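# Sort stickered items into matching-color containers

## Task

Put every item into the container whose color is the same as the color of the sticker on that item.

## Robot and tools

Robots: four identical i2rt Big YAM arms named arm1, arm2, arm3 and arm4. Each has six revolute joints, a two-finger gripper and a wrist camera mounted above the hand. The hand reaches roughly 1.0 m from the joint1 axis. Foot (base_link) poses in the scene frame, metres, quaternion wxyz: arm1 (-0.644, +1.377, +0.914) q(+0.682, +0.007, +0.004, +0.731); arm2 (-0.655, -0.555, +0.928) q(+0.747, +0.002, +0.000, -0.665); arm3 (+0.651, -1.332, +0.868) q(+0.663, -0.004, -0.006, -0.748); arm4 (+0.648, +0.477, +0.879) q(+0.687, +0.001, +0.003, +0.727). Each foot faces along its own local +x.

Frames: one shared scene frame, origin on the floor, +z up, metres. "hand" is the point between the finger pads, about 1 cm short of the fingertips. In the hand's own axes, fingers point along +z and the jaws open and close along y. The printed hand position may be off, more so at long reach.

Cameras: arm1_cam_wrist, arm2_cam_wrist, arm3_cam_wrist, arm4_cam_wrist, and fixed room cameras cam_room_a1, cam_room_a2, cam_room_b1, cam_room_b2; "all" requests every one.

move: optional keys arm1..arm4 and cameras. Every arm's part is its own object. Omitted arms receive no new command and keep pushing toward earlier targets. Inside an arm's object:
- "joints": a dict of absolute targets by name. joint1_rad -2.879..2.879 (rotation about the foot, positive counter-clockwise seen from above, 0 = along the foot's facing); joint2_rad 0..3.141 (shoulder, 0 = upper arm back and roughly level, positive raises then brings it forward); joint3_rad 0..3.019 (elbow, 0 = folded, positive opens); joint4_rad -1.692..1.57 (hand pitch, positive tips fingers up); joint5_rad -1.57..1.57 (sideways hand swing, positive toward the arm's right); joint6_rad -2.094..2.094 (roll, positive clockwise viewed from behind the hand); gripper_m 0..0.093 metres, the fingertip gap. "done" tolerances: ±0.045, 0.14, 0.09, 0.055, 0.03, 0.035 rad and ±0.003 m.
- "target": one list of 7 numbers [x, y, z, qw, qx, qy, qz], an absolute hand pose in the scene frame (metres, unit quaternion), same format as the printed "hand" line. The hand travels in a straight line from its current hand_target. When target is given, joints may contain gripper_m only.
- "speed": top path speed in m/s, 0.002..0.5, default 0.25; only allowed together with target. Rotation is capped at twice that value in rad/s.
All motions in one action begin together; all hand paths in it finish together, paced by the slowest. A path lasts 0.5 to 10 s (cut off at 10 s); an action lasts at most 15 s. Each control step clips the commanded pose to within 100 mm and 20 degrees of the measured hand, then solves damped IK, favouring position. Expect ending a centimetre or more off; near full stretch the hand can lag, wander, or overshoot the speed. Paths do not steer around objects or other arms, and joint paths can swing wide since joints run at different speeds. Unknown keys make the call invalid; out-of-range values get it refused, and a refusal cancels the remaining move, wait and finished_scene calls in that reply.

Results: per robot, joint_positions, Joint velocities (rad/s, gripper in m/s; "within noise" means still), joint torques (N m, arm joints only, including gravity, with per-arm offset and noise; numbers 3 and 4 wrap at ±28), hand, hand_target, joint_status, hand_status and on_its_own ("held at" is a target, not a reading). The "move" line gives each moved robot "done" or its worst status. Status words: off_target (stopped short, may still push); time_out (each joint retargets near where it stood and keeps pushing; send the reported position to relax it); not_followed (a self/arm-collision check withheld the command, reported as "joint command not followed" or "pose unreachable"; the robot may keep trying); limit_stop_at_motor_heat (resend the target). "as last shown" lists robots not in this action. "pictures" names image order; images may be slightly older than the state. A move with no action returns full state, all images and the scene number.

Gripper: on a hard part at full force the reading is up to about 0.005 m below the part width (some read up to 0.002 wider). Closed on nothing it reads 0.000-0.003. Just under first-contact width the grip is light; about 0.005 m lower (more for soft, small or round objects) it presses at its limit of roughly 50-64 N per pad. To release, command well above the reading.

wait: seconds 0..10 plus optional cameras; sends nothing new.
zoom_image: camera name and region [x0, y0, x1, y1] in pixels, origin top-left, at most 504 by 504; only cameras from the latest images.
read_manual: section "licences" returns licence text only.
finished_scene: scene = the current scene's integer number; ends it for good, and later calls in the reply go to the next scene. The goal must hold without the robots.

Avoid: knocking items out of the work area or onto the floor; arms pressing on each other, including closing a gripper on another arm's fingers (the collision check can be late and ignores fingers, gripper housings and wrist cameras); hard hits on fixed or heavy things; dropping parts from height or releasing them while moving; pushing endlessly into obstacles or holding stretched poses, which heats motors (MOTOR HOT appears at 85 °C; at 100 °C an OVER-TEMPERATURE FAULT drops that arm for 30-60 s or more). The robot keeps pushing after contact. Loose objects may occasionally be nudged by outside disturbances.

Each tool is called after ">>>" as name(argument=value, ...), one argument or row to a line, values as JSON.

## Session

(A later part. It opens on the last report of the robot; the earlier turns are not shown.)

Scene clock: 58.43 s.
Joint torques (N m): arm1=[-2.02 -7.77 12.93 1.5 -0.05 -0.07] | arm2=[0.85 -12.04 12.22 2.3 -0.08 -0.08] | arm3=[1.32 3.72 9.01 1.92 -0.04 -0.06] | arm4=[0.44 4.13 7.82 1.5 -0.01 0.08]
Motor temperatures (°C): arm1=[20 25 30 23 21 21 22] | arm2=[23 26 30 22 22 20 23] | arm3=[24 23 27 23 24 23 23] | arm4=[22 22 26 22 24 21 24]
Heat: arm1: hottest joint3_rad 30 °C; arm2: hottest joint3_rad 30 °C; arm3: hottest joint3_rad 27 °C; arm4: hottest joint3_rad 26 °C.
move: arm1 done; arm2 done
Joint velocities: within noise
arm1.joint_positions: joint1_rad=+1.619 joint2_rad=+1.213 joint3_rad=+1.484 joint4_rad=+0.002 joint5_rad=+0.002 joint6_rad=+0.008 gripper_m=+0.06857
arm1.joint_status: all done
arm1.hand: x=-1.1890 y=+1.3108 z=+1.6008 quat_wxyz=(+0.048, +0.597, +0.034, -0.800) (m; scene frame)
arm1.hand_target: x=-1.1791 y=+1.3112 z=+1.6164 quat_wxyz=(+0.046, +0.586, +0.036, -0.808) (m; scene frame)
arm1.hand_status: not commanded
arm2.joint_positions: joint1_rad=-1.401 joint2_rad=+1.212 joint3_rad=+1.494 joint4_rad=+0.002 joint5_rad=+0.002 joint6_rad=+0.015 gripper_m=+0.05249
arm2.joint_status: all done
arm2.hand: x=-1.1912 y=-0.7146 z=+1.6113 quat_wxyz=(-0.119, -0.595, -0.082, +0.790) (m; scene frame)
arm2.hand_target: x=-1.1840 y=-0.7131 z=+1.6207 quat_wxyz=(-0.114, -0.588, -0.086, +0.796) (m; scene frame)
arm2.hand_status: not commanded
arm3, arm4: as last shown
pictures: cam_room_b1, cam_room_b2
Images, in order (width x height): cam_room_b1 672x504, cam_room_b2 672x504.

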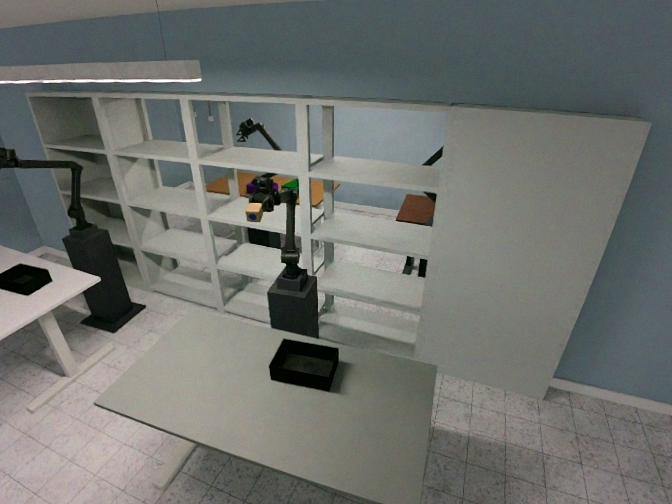

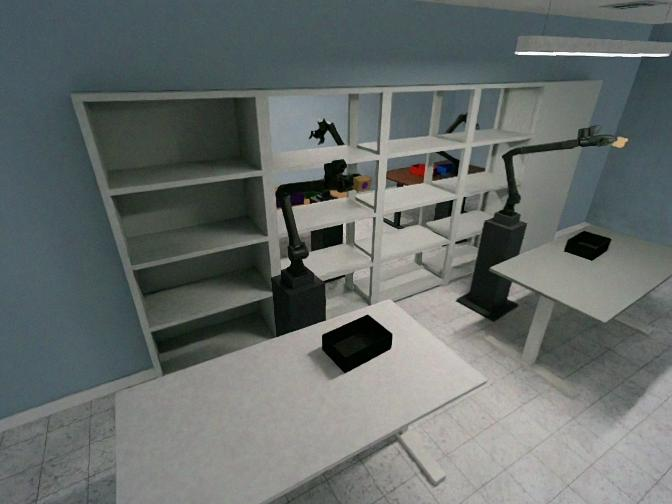

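>>> move(
  arm1={"joints":{"joint1_rad":0,"joint2_rad":1.0,"joint3_rad":1.4,"joint4_rad":-1.3}},
  arm2={"joints":{"joint1_rad":0,"joint2_rad":1.0,"joint3_rad":1.4,"joint4_rad":-1.3}},
)

>>> move(
  arm1={"joints":{"joint1_rad":-2.23,"joint2_rad":0.7,"joint3_rad":1.3,"joint4_rad":-1.5}},
  arm2={"joints":{"joint1_rad":0.946,"joint2_rad":0.7,"joint3_rad":1.3,"joint4_rad":-1.5}},
  arm3={"joints":{"joint1_rad":-2.0,"joint2_rad":0.45,"joint3_rad":1.6,"joint4_rad":-1.25,"joint5_rad":0,"joint6_rad":0}},
  arm4={"joints":{"joint1_rad":0.894,"joint2_rad":0.45,"joint3_rad":1.6,"joint4_rad":-1.25,"joint5_rad":0,"joint6_rad":0}},
)

>>> move(
  arm1={"target":[-0.335,1.168,1.14,0.366,0.27,0.8835,-0.112],"speed":0.2},
  arm2={"target":[-0.330,-0.735,1.14,0.3705,0.2313,0.8944,-0.0958]},
)

>>> move(
  arm1={"target":[-0.148,1.04,1.15,0.366,0.27,0.8835,-0.112],"speed":0.12},
  arm2={"target":[-0.148,-0.836,1.15,0.3705,0.2313,0.8944,-0.0958],"speed":0.12},
)

>>> move(
  arm1={"target":[0.0,0.935,1.14,0.366,0.27,0.8835,-0.112],"speed":0.12},
  arm2={"target":[0.0,-0.917,1.14,0.3705,0.2313,0.8944,-0.0958],"speed":0.12},
  cameras=["arm3_cam_wrist","arm4_cam_wrist"],
)

>>> move(
  arm1={"target":[0.0,0.94,1.085,0.2475,0.2824,0.9237,-0.0757],"speed":0.08},
  arm2={"target":[0.0,-0.917,1.085,0.2505,0.2419,0.9351,-0.0648],"speed":0.08},
  cameras=["arm1_cam_wrist","arm2_cam_wrist","arm3_cam_wrist","arm4_cam_wrist"],
)

Scene clock: 83.73 s.
Joint torques (N m): arm1=[-1.85 -4.66 12.51 1.17 -0.02 -0.06] | arm2=[0.85 -7.36 11.15 1.54 0.05 -0.06] | arm3=[1.32 3.6 9.01 1.91 -0.04 -0.07] | arm4=[1.03 4.37 7.88 1.43 0.01 0.1]
Motor temperatures (°C): arm1=[20 25 33 23 21 21 22] | arm2=[23 25 33 22 22 20 24] | arm3=[24 23 28 23 24 23 23] | arm4=[22 22 27 22 24 21 24]
Heat: arm1: hottest joint3_rad 33 °C; arm2: hottest joint3_rad 33 °C; arm3: hottest joint3_rad 28 °C; arm4: hottest joint3_rad 27 °C.
move: arm1 done; arm2 done
Joint velocities: within noise
arm1.joint_positions: joint1_rad=+0.003 joint2_rad=+1.015 joint3_rad=+1.384 joint4_rad=-1.292 joint5_rad=+0.002 joint6_rad=+0.007 gripper_m=+0.06860
arm1.joint_status: all done
arm1.hand: x=-0.6640 y=+1.7607 z=+1.3435 quat_wxyz=(-0.213, +0.690, -0.650, -0.239) (m; scene frame)
arm1.hand_target: x=-0.6625 y=+1.7556 z=+1.3559 quat_wxyz=(-0.221, +0.688, -0.646, -0.247) (m; scene frame)
arm1.hand_status: not commanded
arm2.joint_positions: joint1_rad=-0.001 joint2_rad=+1.006 joint3_rad=+1.400 joint4_rad=-1.288 joint5_rad=-0.001 joint6_rad=+0.014 gripper_m=+0.05247
arm2.joint_status: all done
arm2.hand: x=-0.6117 y=-0.9385 z=+1.3668 quat_wxyz=(-0.249, -0.633, -0.700, +0.217) (m; scene frame)
arm2.hand_target: x=-0.6120 y=-0.9344 z=+1.3672 quat_wxyz=(-0.245, -0.628, -0.706, +0.217) (m; scene frame)
arm2.hand_status: not commanded
arm3, arm4: as last shown
pictures: none

Scene clock: 85.80 s.
Joint torques (N m): arm1=[-2.73 1.61 11.97 1.14 -0.04 0] | arm2=[1.08 -0.85 10.67 1.59 0.04 -0.07] | arm3=[0.44 8 6.01 2.29 0 -0.13] | arm4=[0.73 8 5.89 1.95 0.21 0.16]
Motor temperatures (°C): arm1=[20 25 33 23 21 21 22] | arm2=[23 25 33 22 22 20 24] | arm3=[24 23 28 23 24 23 23] | arm4=[22 22 27 22 24 21 24]
Heat: arm1: hottest joint3_rad 33 °C; arm2: hottest joint3_rad 33 °C; arm3: hottest joint3_rad 28 °C; arm4: hottest joint3_rad 27 °C.
move: arm1 done; arm2 done; arm3 done; arm4 done
Joint velocities: within noise
arm1.joint_positions: joint1_rad=-2.223 joint2_rad=+0.705 joint3_rad=+1.280 joint4_rad=-1.493 joint5_rad=+0.002 joint6_rad=+0.006 gripper_m=+0.06865
arm1.joint_status: all done
arm1.hand: x=-0.4299 y=+1.2386 z=+1.3487 quat_wxyz=(-0.299, -0.275, -0.909, +0.093) (m; scene frame)
arm1.hand_target: x=-0.4332 y=+1.2392 z=+1.3581 quat_wxyz=(-0.307, -0.274, -0.906, +0.097) (m; scene frame)
arm1.hand_status: not commanded
arm2.joint_positions: joint1_rad=+0.942 joint2_rad=+0.698 joint3_rad=+1.294 joint4_rad=-1.490 joint5_rad=-0.001 joint6_rad=+0.014 gripper_m=+0.05245
arm2.joint_status: all done
arm2.hand: x=-0.4410 y=-0.6779 z=+1.3750 quat_wxyz=(-0.322, -0.246, -0.911, +0.080) (m; scene frame)
arm2.hand_target: x=-0.4417 y=-0.6765 z=+1.3760 quat_wxyz=(-0.319, -0.238, -0.914, +0.081) (m; scene frame)
arm2.hand_status: not commanded
arm3.joint_positions: joint1_rad=-1.990 joint2_rad=+0.439 joint3_rad=+1.593 joint4_rad=-1.260 joint5_rad=+0.000 joint6_rad=+0.007 gripper_m=+0.09398
arm3.joint_status: all done
arm3.hand: x=+0.5569 y=-1.2659 z=+1.5427 quat_wxyz=(+0.171, -0.717, +0.205, +0.643) (m; scene frame)
arm3.hand_target: x=+0.5537 y=-1.2625 z=+1.5466 quat_wxyz=(+0.177, -0.715, +0.206, +0.644) (m; scene frame)
arm3.hand_status: not commanded
arm4.joint_positions: joint1_rad=+0.891 joint2_rad=+0.442 joint3_rad=+1.588 joint4_rad=-1.265 joint5_rad=-0.003 joint6_rad=-0.014 gripper_m=+0.09397
arm4.joint_status: all done
arm4.hand: x=+0.5597 y=+0.5453 z=+1.5515 quat_wxyz=(-0.205, +0.713, -0.225, -0.632) (m; scene frame)
arm4.hand_target: x=+0.5592 y=+0.5459 z=+1.5596 quat_wxyz=(-0.203, +0.705, -0.228, -0.640) (m; scene frame)
arm4.hand_status: not commanded
pictures: none

Scene clock: 87.73 s.
Joint torques (N m): arm1=[-3.14 -1.73 12.75 2.21 -0.02 -0.09] | arm2=[1.49 -4.89 11.51 3.14 0.16 -0.02] | arm3=[0.5 8.06 6.04 2.26 0 -0.12] | arm4=[0.85 8.06 5.87 1.85 0.19 0.2]
Motor temperatures (°C): arm1=[20 25 33 23 21 21 22] | arm2=[23 25 32 22 22 20 24] | arm3=[24 23 28 23 24 23 23] | arm4=[22 22 27 22 24 21 24]
Heat: arm1: hottest joint3_rad 33 °C; arm2: hottest joint3_rad 32 °C; arm3: hottest joint3_rad 28 °C; arm4: hottest joint3_rad 27 °C.
move: arm1 off_target; arm2 done
Joint velocities: within noise
arm1.joint_positions: joint1_rad=-2.232 joint2_rad=+0.821 joint3_rad=+0.678 joint4_rad=-0.663 joint5_rad=-0.010 joint6_rad=+0.005 gripper_m=+0.06865
arm1.joint_status: not commanded
arm1.hand: x=-0.3382 y=+1.1749 z=+1.1295 quat_wxyz=(-0.351, -0.271, -0.890, +0.105) (m; scene frame)
arm1.hand_target: x=-0.3353 y=+1.1682 z=+1.1400 quat_wxyz=(-0.366, -0.270, -0.884, +0.112) (m; scene frame)
arm1.hand_status: off_target (0.013 m and 2.0 deg from the pose sent, 0.240 m and 8.5 deg at the start)
arm2.joint_positions: joint1_rad=+0.946 joint2_rad=+0.842 joint3_rad=+0.659 joint4_rad=-0.621 joint5_rad=+0.005 joint6_rad=+0.014 gripper_m=+0.05245
arm2.joint_status: not commanded
arm2.hand: x=-0.3345 y=-0.7360 z=+1.1383 quat_wxyz=(-0.363, -0.241, -0.896, +0.092) (m; scene frame)
arm2.hand_target: x=-0.3301 y=-0.7350 z=+1.1401 quat_wxyz=(-0.370, -0.231, -0.894, +0.096) (m; scene frame)
arm2.hand_status: done (0.005 m and 1.5 deg from the pose sent, 0.266 m and 6.3 deg at the start)
arm3, arm4: as last shown
pictures: none

Scene clock: 90.17 s.
Joint torques (N m): arm1=[-2.43 -9.99 17.1 1.84 0.02 -0.02] | arm2=[1.26 -12.22 16.61 2.82 0.05 -0.06] | arm3=[0.62 7.94 6.04 2.29 0 -0.12] | arm4=[0.73 7.65 5.9 1.99 0.17 0.18]
Motor temperatures (°C): arm1=[20 25 34 23 21 21 22] | arm2=[23 25 33 22 22 20 24] | arm3=[24 23 28 23 24 23 23] | arm4=[22 22 27 22 24 21 24]
Heat: arm1: hottest joint3_rad 34 °C; arm2: hottest joint3_rad 33 °C; arm3: hottest joint3_rad 28 °C; arm4: hottest joint3_rad 27 °C.
move: arm1 off_target; arm2 off_target
Joint velocities: within noise
arm1.joint_positions: joint1_rad=-2.232 joint2_rad=+1.449 joint3_rad=+1.134 joint4_rad=-0.528 joint5_rad=-0.010 joint6_rad=+0.005 gripper_m=+0.06865
arm1.joint_status: not commanded
arm1.hand: x=-0.1657 y=+1.0586 z=+1.1170 quat_wxyz=(-0.335, -0.273, -0.896, +0.100) (m; scene frame)
arm1.hand_target: x=-0.1504 y=+1.0415 z=+1.1504 quat_wxyz=(-0.366, -0.270, -0.883, +0.112) (m; scene frame)
arm1.hand_status: off_target (0.042 m and 4.1 deg from the pose sent, 0.234 m and 2.0 deg at the start)
arm2.joint_positions: joint1_rad=+0.946 joint2_rad=+1.417 joint3_rad=+1.059 joint4_rad=-0.492 joint5_rad=+0.005 joint6_rad=+0.014 gripper_m=+0.05245
arm2.joint_status: not commanded
arm2.hand: x=-0.1732 y=-0.8256 z=+1.1231 quat_wxyz=(-0.342, -0.243, -0.904, +0.087) (m; scene frame)
arm2.hand_target: x=-0.1503 y=-0.8347 z=+1.1503 quat_wxyz=(-0.370, -0.232, -0.894, +0.096) (m; scene frame)
arm2.hand_status: off_target (0.038 m and 3.8 deg from the pose sent, 0.212 m and 1.5 deg at the start)
arm3, arm4: as last shown
pictures: none

Scene clock: 92.30 s.
Joint torques (N m): arm1=[-3.84 -16.62 18 1.2 -0.08 -0.06] | arm2=[1.32 -18.84 17.25 1.62 0.04 -0.06] | arm3=[0.62 8 6.01 2.22 -0.01 -0.11] | arm4=[0.67 7.88 5.81 2.03 0.18 0.2]
Motor temperatures (°C): arm1=[20 25 34 23 21 21 22] | arm2=[23 25 33 22 22 20 24] | arm3=[24 23 28 23 24 23 23] | arm4=[22 22 27 22 24 21 24]
Heat: arm1: hottest joint3_rad 34 °C; arm2: hottest joint3_rad 33 °C; arm3: hottest joint3_rad 28 °C; arm4: hottest joint3_rad 27 °C.
move: arm1 off_target; arm2 off_target
Joint velocities: within noise
arm1.joint_positions: joint1_rad=-2.234 joint2_rad=+1.921 joint3_rad=+1.725 joint4_rad=-0.628 joint5_rad=-0.011 joint6_rad=+0.003 gripper_m=+0.06865
arm1.joint_status: not commanded
arm1.hand: x=-0.0112 y=+0.9531 z=+1.1094 quat_wxyz=(-0.343, -0.272, -0.893, +0.102) (m; scene frame)
arm1.hand_target: x=-0.0021 y=+0.9365 z=+1.1403 quat_wxyz=(-0.366, -0.270, -0.883, +0.112) (m; scene frame)
arm1.hand_status: off_target (0.037 m and 3.1 deg from the pose sent, 0.208 m and 4.1 deg at the start)
arm2.joint_positions: joint1_rad=+0.946 joint2_rad=+1.845 joint3_rad=+1.578 joint4_rad=-0.547 joint5_rad=+0.005 joint6_rad=+0.014 gripper_m=+0.05245
arm2.joint_status: not commanded
arm2.hand: x=-0.0196 y=-0.9111 z=+1.1236 quat_wxyz=(-0.358, -0.241, -0.898, +0.091) (m; scene frame)
arm2.hand_target: x=-0.0015 y=-0.9162 z=+1.1402 quat_wxyz=(-0.371, -0.231, -0.894, +0.096) (m; scene frame)
arm2.hand_status: off_target (0.026 m and 1.9 deg from the pose sent, 0.196 m and 3.8 deg at the start)
arm3, arm4: as last shown
pictures: arm3_cam_wrist, arm4_cam_wrist
Images, in order (width x height): arm3_cam_wrist 672x504, arm4_cam_wrist 672x504.

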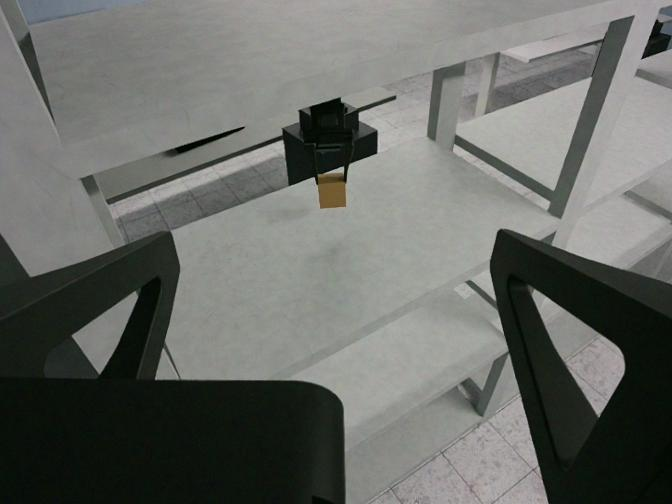

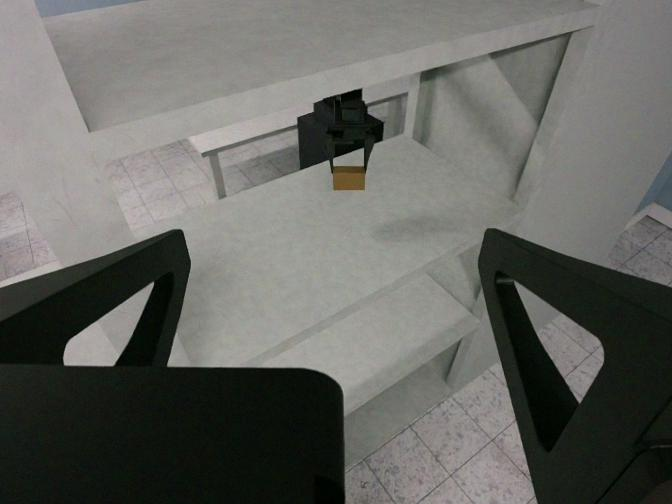

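Scene clock: 94.50 s.
Joint torques (N m): arm1=[-1.96 -18.02 17.76 0.62 0.04 -0.03] | arm2=[1.26 -20.54 17.05 1.22 0.02 -0.05] | arm3=[0.56 8.06 6.01 2.26 0 -0.12] | arm4=[1.2 8.12 5.87 1.94 0.19 0.15]
Motor temperatures (°C): arm1=[20 25 34 23 21 21 22] | arm2=[23 25 34 22 22 20 24] | arm3=[24 23 27 23 24 23 23] | arm4=[22 22 27 22 24 21 24]
Heat: arm1: hottest joint3_rad 34 °C; arm2: hottest joint3_rad 34 °C; arm3: hottest joint3_rad 27 °C; arm4: hottest joint3_rad 27 °C.
move: arm1 off_target; arm2 off_target
Joint velocities: within noise
arm1.joint_positions: joint1_rad=-2.234 joint2_rad=+2.068 joint3_rad=+1.923 joint4_rad=-0.937 joint5_rad=-0.010 joint6_rad=+0.003 gripper_m=+0.06865
arm1.joint_status: not commanded
arm1.hand: x=-0.0138 y=+0.9543 z=+1.0600 quat_wxyz=(-0.225, -0.284, -0.929, +0.067) (m; scene frame)
arm1.hand_target: x=-0.0016 y=+0.9412 z=+1.0854 quat_wxyz=(-0.248, -0.282, -0.924, +0.076) (m; scene frame)
arm1.hand_status: off_target (0.032 m and 2.8 deg from the pose sent, 0.030 m and 12.0 deg at the start)
arm2.joint_positions: joint1_rad=+0.946 joint2_rad=+1.989 joint3_rad=+1.764 joint4_rad=-0.847 joint5_rad=+0.005 joint6_rad=+0.014 gripper_m=+0.05245
arm2.joint_status: not commanded
arm2.hand: x=-0.0193 y=-0.9111 z=+1.0742 quat_wxyz=(-0.239, -0.251, -0.936, +0.061) (m; scene frame)
arm2.hand_target: x=-0.0013 y=-0.9163 z=+1.0853 quat_wxyz=(-0.252, -0.242, -0.935, +0.065) (m; scene frame)
arm2.hand_status: off_target (0.023 m and 1.7 deg from the pose sent, 0.044 m and 13.4 deg at the start)
arm3, arm4: as last shown
pictures: arm1_cam_wrist, arm2_cam_wrist, arm3_cam_wrist, arm4_cam_wrist
Images, in order (width x height): arm1_cam_wrist 672x504, arm2_cam_wrist 672x504, arm3_cam_wrist 672x504, arm4_cam_wrist 672x504.

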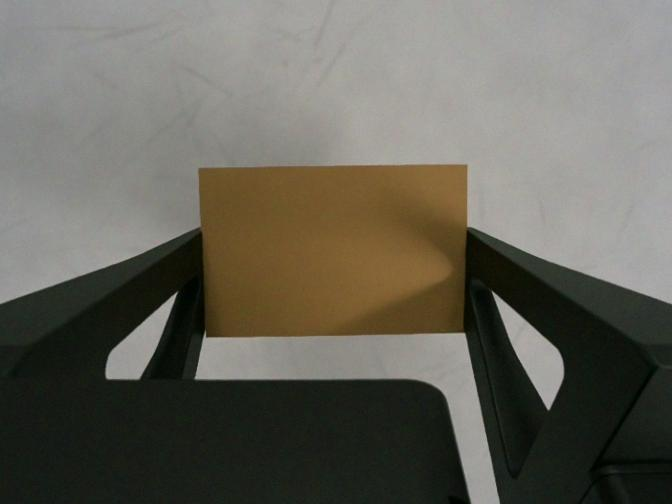

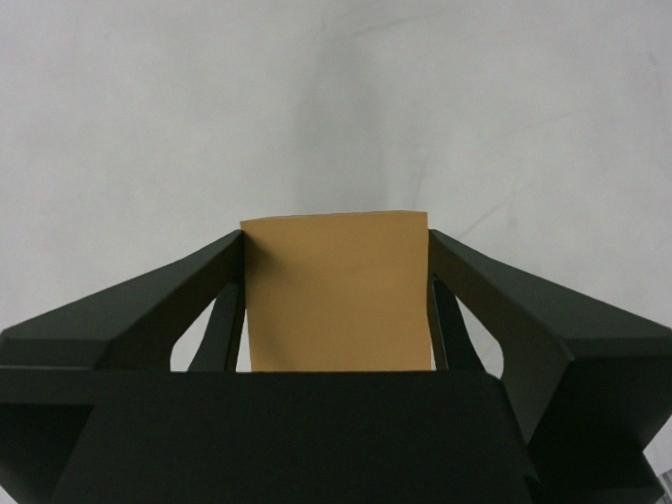

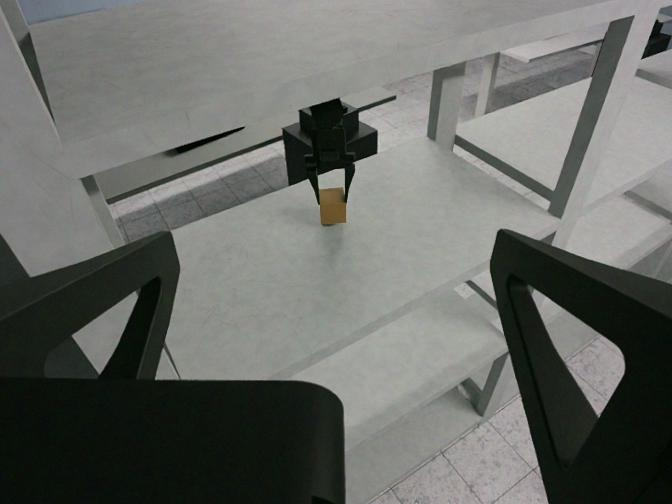

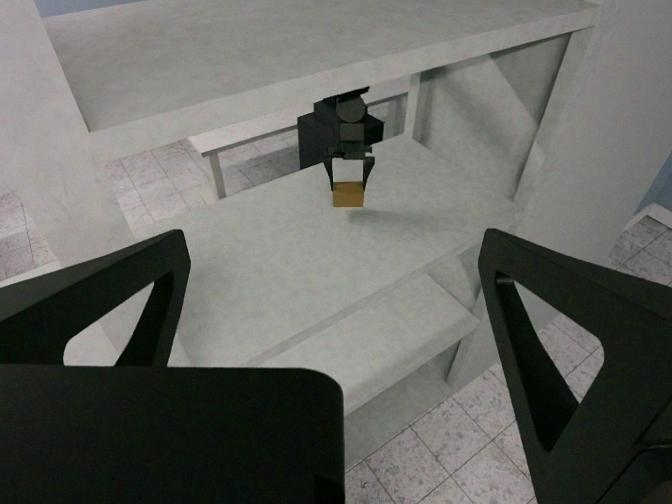

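Contact expected ~1.029 (arm1), ~1.055 (arm2).

>>> move(
  arm1={"target":[0.0,0.94,1.055,0.2475,0.2824,0.9237,-0.0757],"speed":0.06},
  arm2={"target":[0.0,-0.917,1.06,0.2505,0.2419,0.9351,-0.0648],"speed":0.06},
)

>>> move(
  arm1={"target":[0.0,0.94,1.035,0.2475,0.2824,0.9237,-0.0757],"speed":0.05},
  arm2={"target":[0.0,-0.917,1.045,0.2505,0.2419,0.9351,-0.0648],"speed":0.05},
)

>>> move(
  arm1={"target":[0.0,0.94,1.02,0.2475,0.2824,0.9237,-0.0757],"speed":0.05},
  arm2={"target":[0.0,-0.917,1.035,0.2505,0.2419,0.9351,-0.0648],"speed":0.05},
  cameras=["arm3_cam_wrist","arm4_cam_wrist"],
)

>>> zoom_image(
  camera="arm4_cam_wrist",
  region=[300, 140, 400, 230],
)

>>> zoom_image(
  camera="arm3_cam_wrist",
  region=[280, 150, 380, 240],
)

Scene clock: 102.80 s.
Joint torques (N m): arm1=[-2.32 -17.61 13.22 1.96 0.06 -0.06] | arm2=[1.32 -20.48 13.83 2.55 0.02 -0.05] | arm3=[0.5 7.94 6.01 2.26 -0.01 -0.11] | arm4=[1.03 7.59 5.82 2.02 0.2 0.17]
Motor temperatures (°C): arm1=[20 25 36 23 21 21 22] | arm2=[23 26 36 22 22 20 24] | arm3=[24 23 27 23 24 23 23] | arm4=[22 22 28 22 24 21 24]
Heat: arm1: hottest joint3_rad 36 °C; arm2: hottest joint3_rad 36 °C; arm3: hottest joint3_rad 27 °C; arm4: hottest joint3_rad 28 °C.
move: arm1 off_target; arm2 off_target
Joint velocities: within noise
arm1.joint_positions: joint1_rad=-2.234 joint2_rad=+2.086 joint3_rad=+1.923 joint4_rad=-0.898 joint5_rad=-0.010 joint6_rad=+0.003 gripper_m=+0.06865
arm1.joint_status: not commanded
arm1.hand: x=-0.0066 y=+0.9492 z=+1.0510 quat_wxyz=(-0.235, -0.283, -0.927, +0.070) (m; scene frame)
arm1.hand_target: x=-0.0003 y=+0.9403 z=+1.0551 quat_wxyz=(-0.247, -0.282, -0.924, +0.076) (m; scene frame)
arm1.hand_status: off_target (0.012 m and 1.6 deg from the pose sent, 0.020 m and 2.8 deg at the start)
arm2.joint_positions: joint1_rad=+0.946 joint2_rad=+2.006 joint3_rad=+1.764 joint4_rad=-0.825 joint5_rad=+0.005 joint6_rad=+0.014 gripper_m=+0.05245
arm2.joint_status: not commanded
arm2.hand: x=-0.0150 y=-0.9135 z=+1.0644 quat_wxyz=(-0.241, -0.251, -0.936, +0.061) (m; scene frame)
arm2.hand_target: x=-0.0007 y=-0.9167 z=+1.0600 quat_wxyz=(-0.251, -0.242, -0.935, +0.065) (m; scene frame)
arm2.hand_status: off_target (0.016 m and 1.5 deg from the pose sent, 0.025 m and 1.7 deg at the start)
arm3, arm4: as last shown
pictures: none

Scene clock: 103.87 s.
Joint torques (N m): arm1=[-2.61 -17.96 11.52 1.91 0.06 -0.01] | arm2=[1.26 -20.54 11.95 2.63 0.02 -0.06] | arm3=[0.5 8.06 6.01 2.29 0 -0.12] | arm4=[0.85 7.53 5.76 2.1 0.22 0.19]
Motor temperatures (°C): arm1=[20 25 36 23 21 21 22] | arm2=[23 26 36 22 22 20 24] | arm3=[24 23 27 23 24 23 23] | arm4=[22 22 28 22 24 21 24]
Heat: arm1: hottest joint3_rad 36 °C; arm2: hottest joint3_rad 36 °C; arm3: hottest joint3_rad 27 °C; arm4: hottest joint3_rad 28 °C.
move: arm1 done; arm2 off_target
Joint velocities: within noise
arm1.joint_positions: joint1_rad=-2.234 joint2_rad=+2.098 joint3_rad=+1.908 joint4_rad=-0.853 joint5_rad=-0.010 joint6_rad=+0.003 gripper_m=+0.06865
arm1.joint_status: not commanded
arm1.hand: x=-0.0022 y=+0.9461 z=+1.0397 quat_wxyz=(-0.243, -0.283, -0.925, +0.072) (m; scene frame)
arm1.hand_target: x=-0.0001 y=+0.9402 z=+1.0351 quat_wxyz=(-0.248, -0.282, -0.924, +0.076) (m; scene frame)
arm1.hand_status: done (0.008 m and 0.6 deg from the pose sent, 0.020 m and 1.6 deg at the start)
arm2.joint_positions: joint1_rad=+0.946 joint2_rad=+2.015 joint3_rad=+1.764 joint4_rad=-0.792 joint5_rad=+0.005 joint6_rad=+0.014 gripper_m=+0.05245
arm2.joint_status: not commanded
arm2.hand: x=-0.0087 y=-0.9170 z=+1.0622 quat_wxyz=(-0.253, -0.250, -0.932, +0.064) (m; scene frame)
arm2.hand_target: x=-0.0007 y=-0.9167 z=+1.0453 quat_wxyz=(-0.251, -0.242, -0.935, +0.065) (m; scene frame)
arm2.hand_status: off_target (0.019 m and 1.0 deg from the pose sent, 0.025 m and 1.5 deg at the start)
arm3, arm4: as last shown
pictures: none

Scene clock: 104.83 s.
Joint torques (N m): arm1=[-2.26 -18.26 11.45 1.91 0.06 -0.03] | arm2=[1.14 -20.54 10.73 2.63 0.01 -0.06] | arm3=[0.62 8.06 6.04 2.3 0 -0.12] | arm4=[0.73 7.94 5.87 2.04 0.19 0.17]
Motor temperatures (°C): arm1=[20 25 36 23 21 21 22] | arm2=[23 26 36 22 22 20 24] | arm3=[24 23 27 23 24 23 23] | arm4=[22 22 28 22 24 21 24]
Heat: arm1: hottest joint3_rad 36 °C; arm2: hottest joint3_rad 36 °C; arm3: hottest joint3_rad 27 °C; arm4: hottest joint3_rad 28 °C.
move: arm1 off_target; arm2 off_target
Joint velocities: within noise
arm1.joint_positions: joint1_rad=-2.234 joint2_rad=+2.103 joint3_rad=+1.887 joint4_rad=-0.818 joint5_rad=-0.010 joint6_rad=+0.003 gripper_m=+0.06865
arm1.joint_status: not commanded
arm1.hand: x=-0.0011 y=+0.9454 z=+1.0306 quat_wxyz=(-0.248, -0.282, -0.924, +0.074) (m; scene frame)
arm1.hand_target: x=-0.0002 y=+0.9403 z=+1.0199 quat_wxyz=(-0.247, -0.282, -0.924, +0.076) (m; scene frame)
arm1.hand_status: off_target (0.012 m and 0.2 deg from the pose sent, 0.021 m and 0.7 deg at the start)
arm2.joint_positions: joint1_rad=+0.946 joint2_rad=+2.022 joint3_rad=+1.764 joint4_rad=-0.770 joint5_rad=+0.005 joint6_rad=+0.014 gripper_m=+0.05245
arm2.joint_status: not commanded
arm2.hand: x=-0.0046 y=-0.9192 z=+1.0600 quat_wxyz=(-0.260, -0.249, -0.931, +0.066) (m; scene frame)
arm2.hand_target: x=-0.0009 y=-0.9166 z=+1.0353 quat_wxyz=(-0.250, -0.242, -0.935, +0.065) (m; scene frame)
arm2.hand_status: off_target (0.025 m and 1.5 deg from the pose sent, 0.028 m and 1.0 deg at the start)
arm3, arm4: as last shown
pictures: arm3_cam_wrist, arm4_cam_wrist
Images, in order (width x height): arm3_cam_wrist 672x504, arm4_cam_wrist 672x504.

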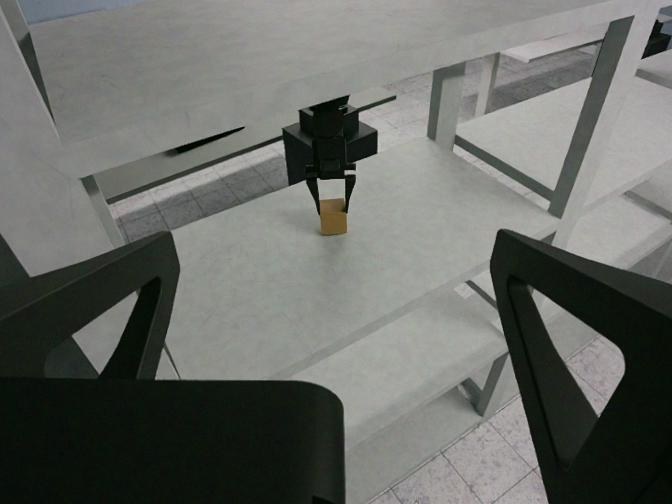

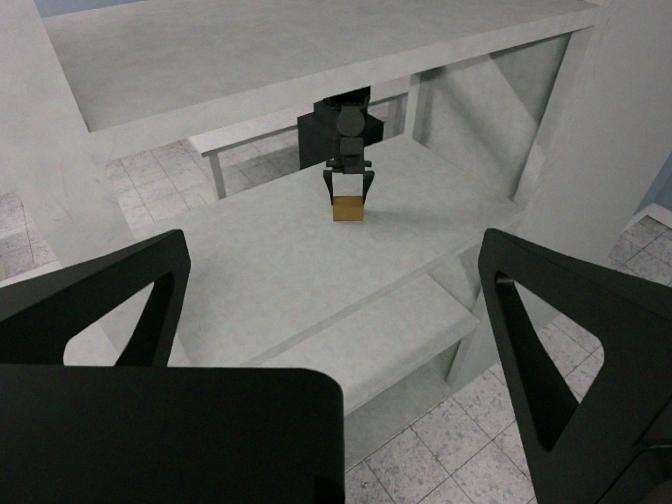

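Scaled by 5.040.

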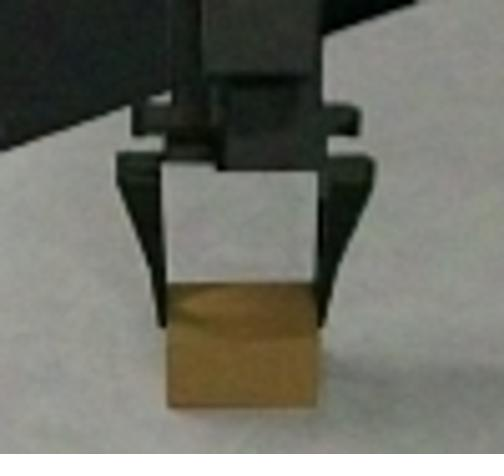

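Scaled by 5.040.

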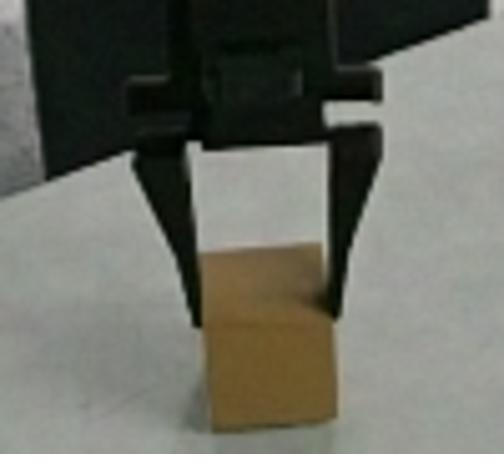

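>>> move(
  arm1={"target":[0.0,0.94,1.005,0.2475,0.2824,0.9237,-0.0757],"speed":0.05},
  arm2={"target":[-0.002,-0.917,1.02,0.2505,0.2419,0.9351,-0.0648],"speed":0.05},
)

>>> move(
  arm1={"target":[0.0,0.94,0.994,0.2475,0.2824,0.9237,-0.0757],"speed":0.05},
  arm2={"target":[-0.002,-0.917,1.008,0.2505,0.2419,0.9351,-0.0648],"speed":0.05},
)

Scene clock: 109.57 s.
Joint torques (N m): arm1=[-2.43 -17.14 10.03 1.87 0.06 -0.01] | arm2=[1.2 -20.19 9.8 2.7 -0.04 -0.06] | arm3=[0.5 8 6.02 2.28 0 -0.12] | arm4=[1.08 7.59 5.86 2.02 0.19 0.18]
Motor temperatures (°C): arm1=[20 26 36 23 21 21 22] | arm2=[23 26 35 22 22 20 24] | arm3=[24 23 27 23 24 23 23] | arm4=[22 22 28 22 24 21 24]
Heat: arm1: hottest joint3_rad 36 °C; arm2: hottest joint3_rad 35 °C; arm3: hottest joint3_rad 27 °C; arm4: hottest joint3_rad 28 °C.
move: arm1 off_target; arm2 off_target
Joint velocities: within noise
arm1.joint_positions: joint1_rad=-2.234 joint2_rad=+2.103 joint3_rad=+1.877 joint4_rad=-0.785 joint5_rad=-0.010 joint6_rad=+0.003 gripper_m=+0.06865
arm1.joint_status: not commanded
arm1.hand: x=+0.0020 y=+0.9432 z=+1.0295 quat_wxyz=(-0.258, -0.281, -0.921, +0.077) (m; scene frame)
arm1.hand_target: x=-0.0005 y=+0.9405 z=+1.0053 quat_wxyz=(-0.248, -0.282, -0.924, +0.076) (m; scene frame)
arm1.hand_status: off_target (0.025 m and 1.3 deg from the pose sent, 0.026 m and 0.2 deg at the start)
arm2.joint_positions: joint1_rad=+0.946 joint2_rad=+2.023 joint3_rad=+1.746 joint4_rad=-0.735 joint5_rad=+0.005 joint6_rad=+0.013 gripper_m=+0.05245
arm2.joint_status: not commanded
arm2.hand: x=-0.0029 y=-0.9201 z=+1.0551 quat_wxyz=(-0.268, -0.249, -0.928, +0.068) (m; scene frame)
arm2.hand_target: x=-0.0033 y=-0.9164 z=+1.0208 quat_wxyz=(-0.251, -0.242, -0.935, +0.065) (m; scene frame)
arm2.hand_status: off_target (0.035 m and 2.3 deg from the pose sent, 0.040 m and 1.5 deg at the start)
arm3.joint_positions: joint1_rad=-1.990 joint2_rad=+0.439 joint3_rad=+1.593 joint4_rad=-1.260 joint5_rad=+0.000 joint6_rad=+0.007 gripper_m=+0.09398
arm3.joint_status: not commanded
arm3.hand: x=+0.5569 y=-1.2659 z=+1.5427 quat_wxyz=(+0.171, -0.717, +0.205, +0.643) (m; scene frame)
arm3.hand_target: x=+0.5537 y=-1.2625 z=+1.5466 quat_wxyz=(+0.177, -0.715, +0.206, +0.644) (m; scene frame)
arm3.hand_status: not commanded
arm4.joint_positions: joint1_rad=+0.891 joint2_rad=+0.442 joint3_rad=+1.588 joint4_rad=-1.265 joint5_rad=-0.003 joint6_rad=-0.014 gripper_m=+0.09397
arm4.joint_status: not commanded
arm4.hand: x=+0.5597 y=+0.5453 z=+1.5515 quat_wxyz=(-0.205, +0.713, -0.225, -0.632) (m; scene frame)
arm4.hand_target: x=+0.5592 y=+0.5459 z=+1.5596 quat_wxyz=(-0.203, +0.705, -0.228, -0.640) (m; scene frame)
arm4.hand_status: not commanded
pictures: none

Scene clock: 110.53 s.
Joint torques (N m): arm1=[-2.14 -16.62 9.42 1.87 0.11 -0.06] | arm2=[1.14 -19.37 9.11 2.69 -0.04 -0.07] | arm3=[0.5 8 6.02 2.3 -0.01 -0.13] | arm4=[0.97 8.06 5.76 2 0.18 0.17]
Motor temperatures (°C): arm1=[20 26 36 23 21 21 22] | arm2=[23 26 35 22 22 20 24] | arm3=[24 23 27 23 24 23 23] | arm4=[22 22 28 22 24 21 24]
Heat: arm1: hottest joint3_rad 36 °C; arm2: hottest joint3_rad 35 °C; arm3: hottest joint3_rad 27 °C; arm4: hottest joint3_rad 28 °C.
move: arm1 off_target; arm2 off_target
Joint velocities: within noise
arm1.joint_positions: joint1_rad=-2.234 joint2_rad=+2.103 joint3_rad=+1.869 joint4_rad=-0.760 joint5_rad=-0.010 joint6_rad=+0.003 gripper_m=+0.06865
arm1.joint_status: not commanded
arm1.hand: x=+0.0044 y=+0.9416 z=+1.0287 quat_wxyz=(-0.266, -0.281, -0.919, +0.079) (m; scene frame)
arm1.hand_target: x=-0.0010 y=+0.9409 z=+0.9944 quat_wxyz=(-0.247, -0.282, -0.924, +0.075) (m; scene frame)
arm1.hand_status: off_target (0.035 m and 2.2 deg from the pose sent, 0.036 m and 1.3 deg at the start)
arm2.joint_positions: joint1_rad=+0.946 joint2_rad=+2.023 joint3_rad=+1.737 joint4_rad=-0.709 joint5_rad=+0.005 joint6_rad=+0.013 gripper_m=+0.05245
arm2.joint_status: not commanded
arm2.hand: x=-0.0006 y=-0.9214 z=+1.0540 quat_wxyz=(-0.275, -0.248, -0.926, +0.070) (m; scene frame)
arm2.hand_target: x=-0.0041 y=-0.9161 z=+1.0093 quat_wxyz=(-0.250, -0.242, -0.935, +0.065) (m; scene frame)
arm2.hand_status: off_target (0.046 m and 3.2 deg from the pose sent, 0.047 m and 2.2 deg at the start)
arm3, arm4: as last shown
pictures: none


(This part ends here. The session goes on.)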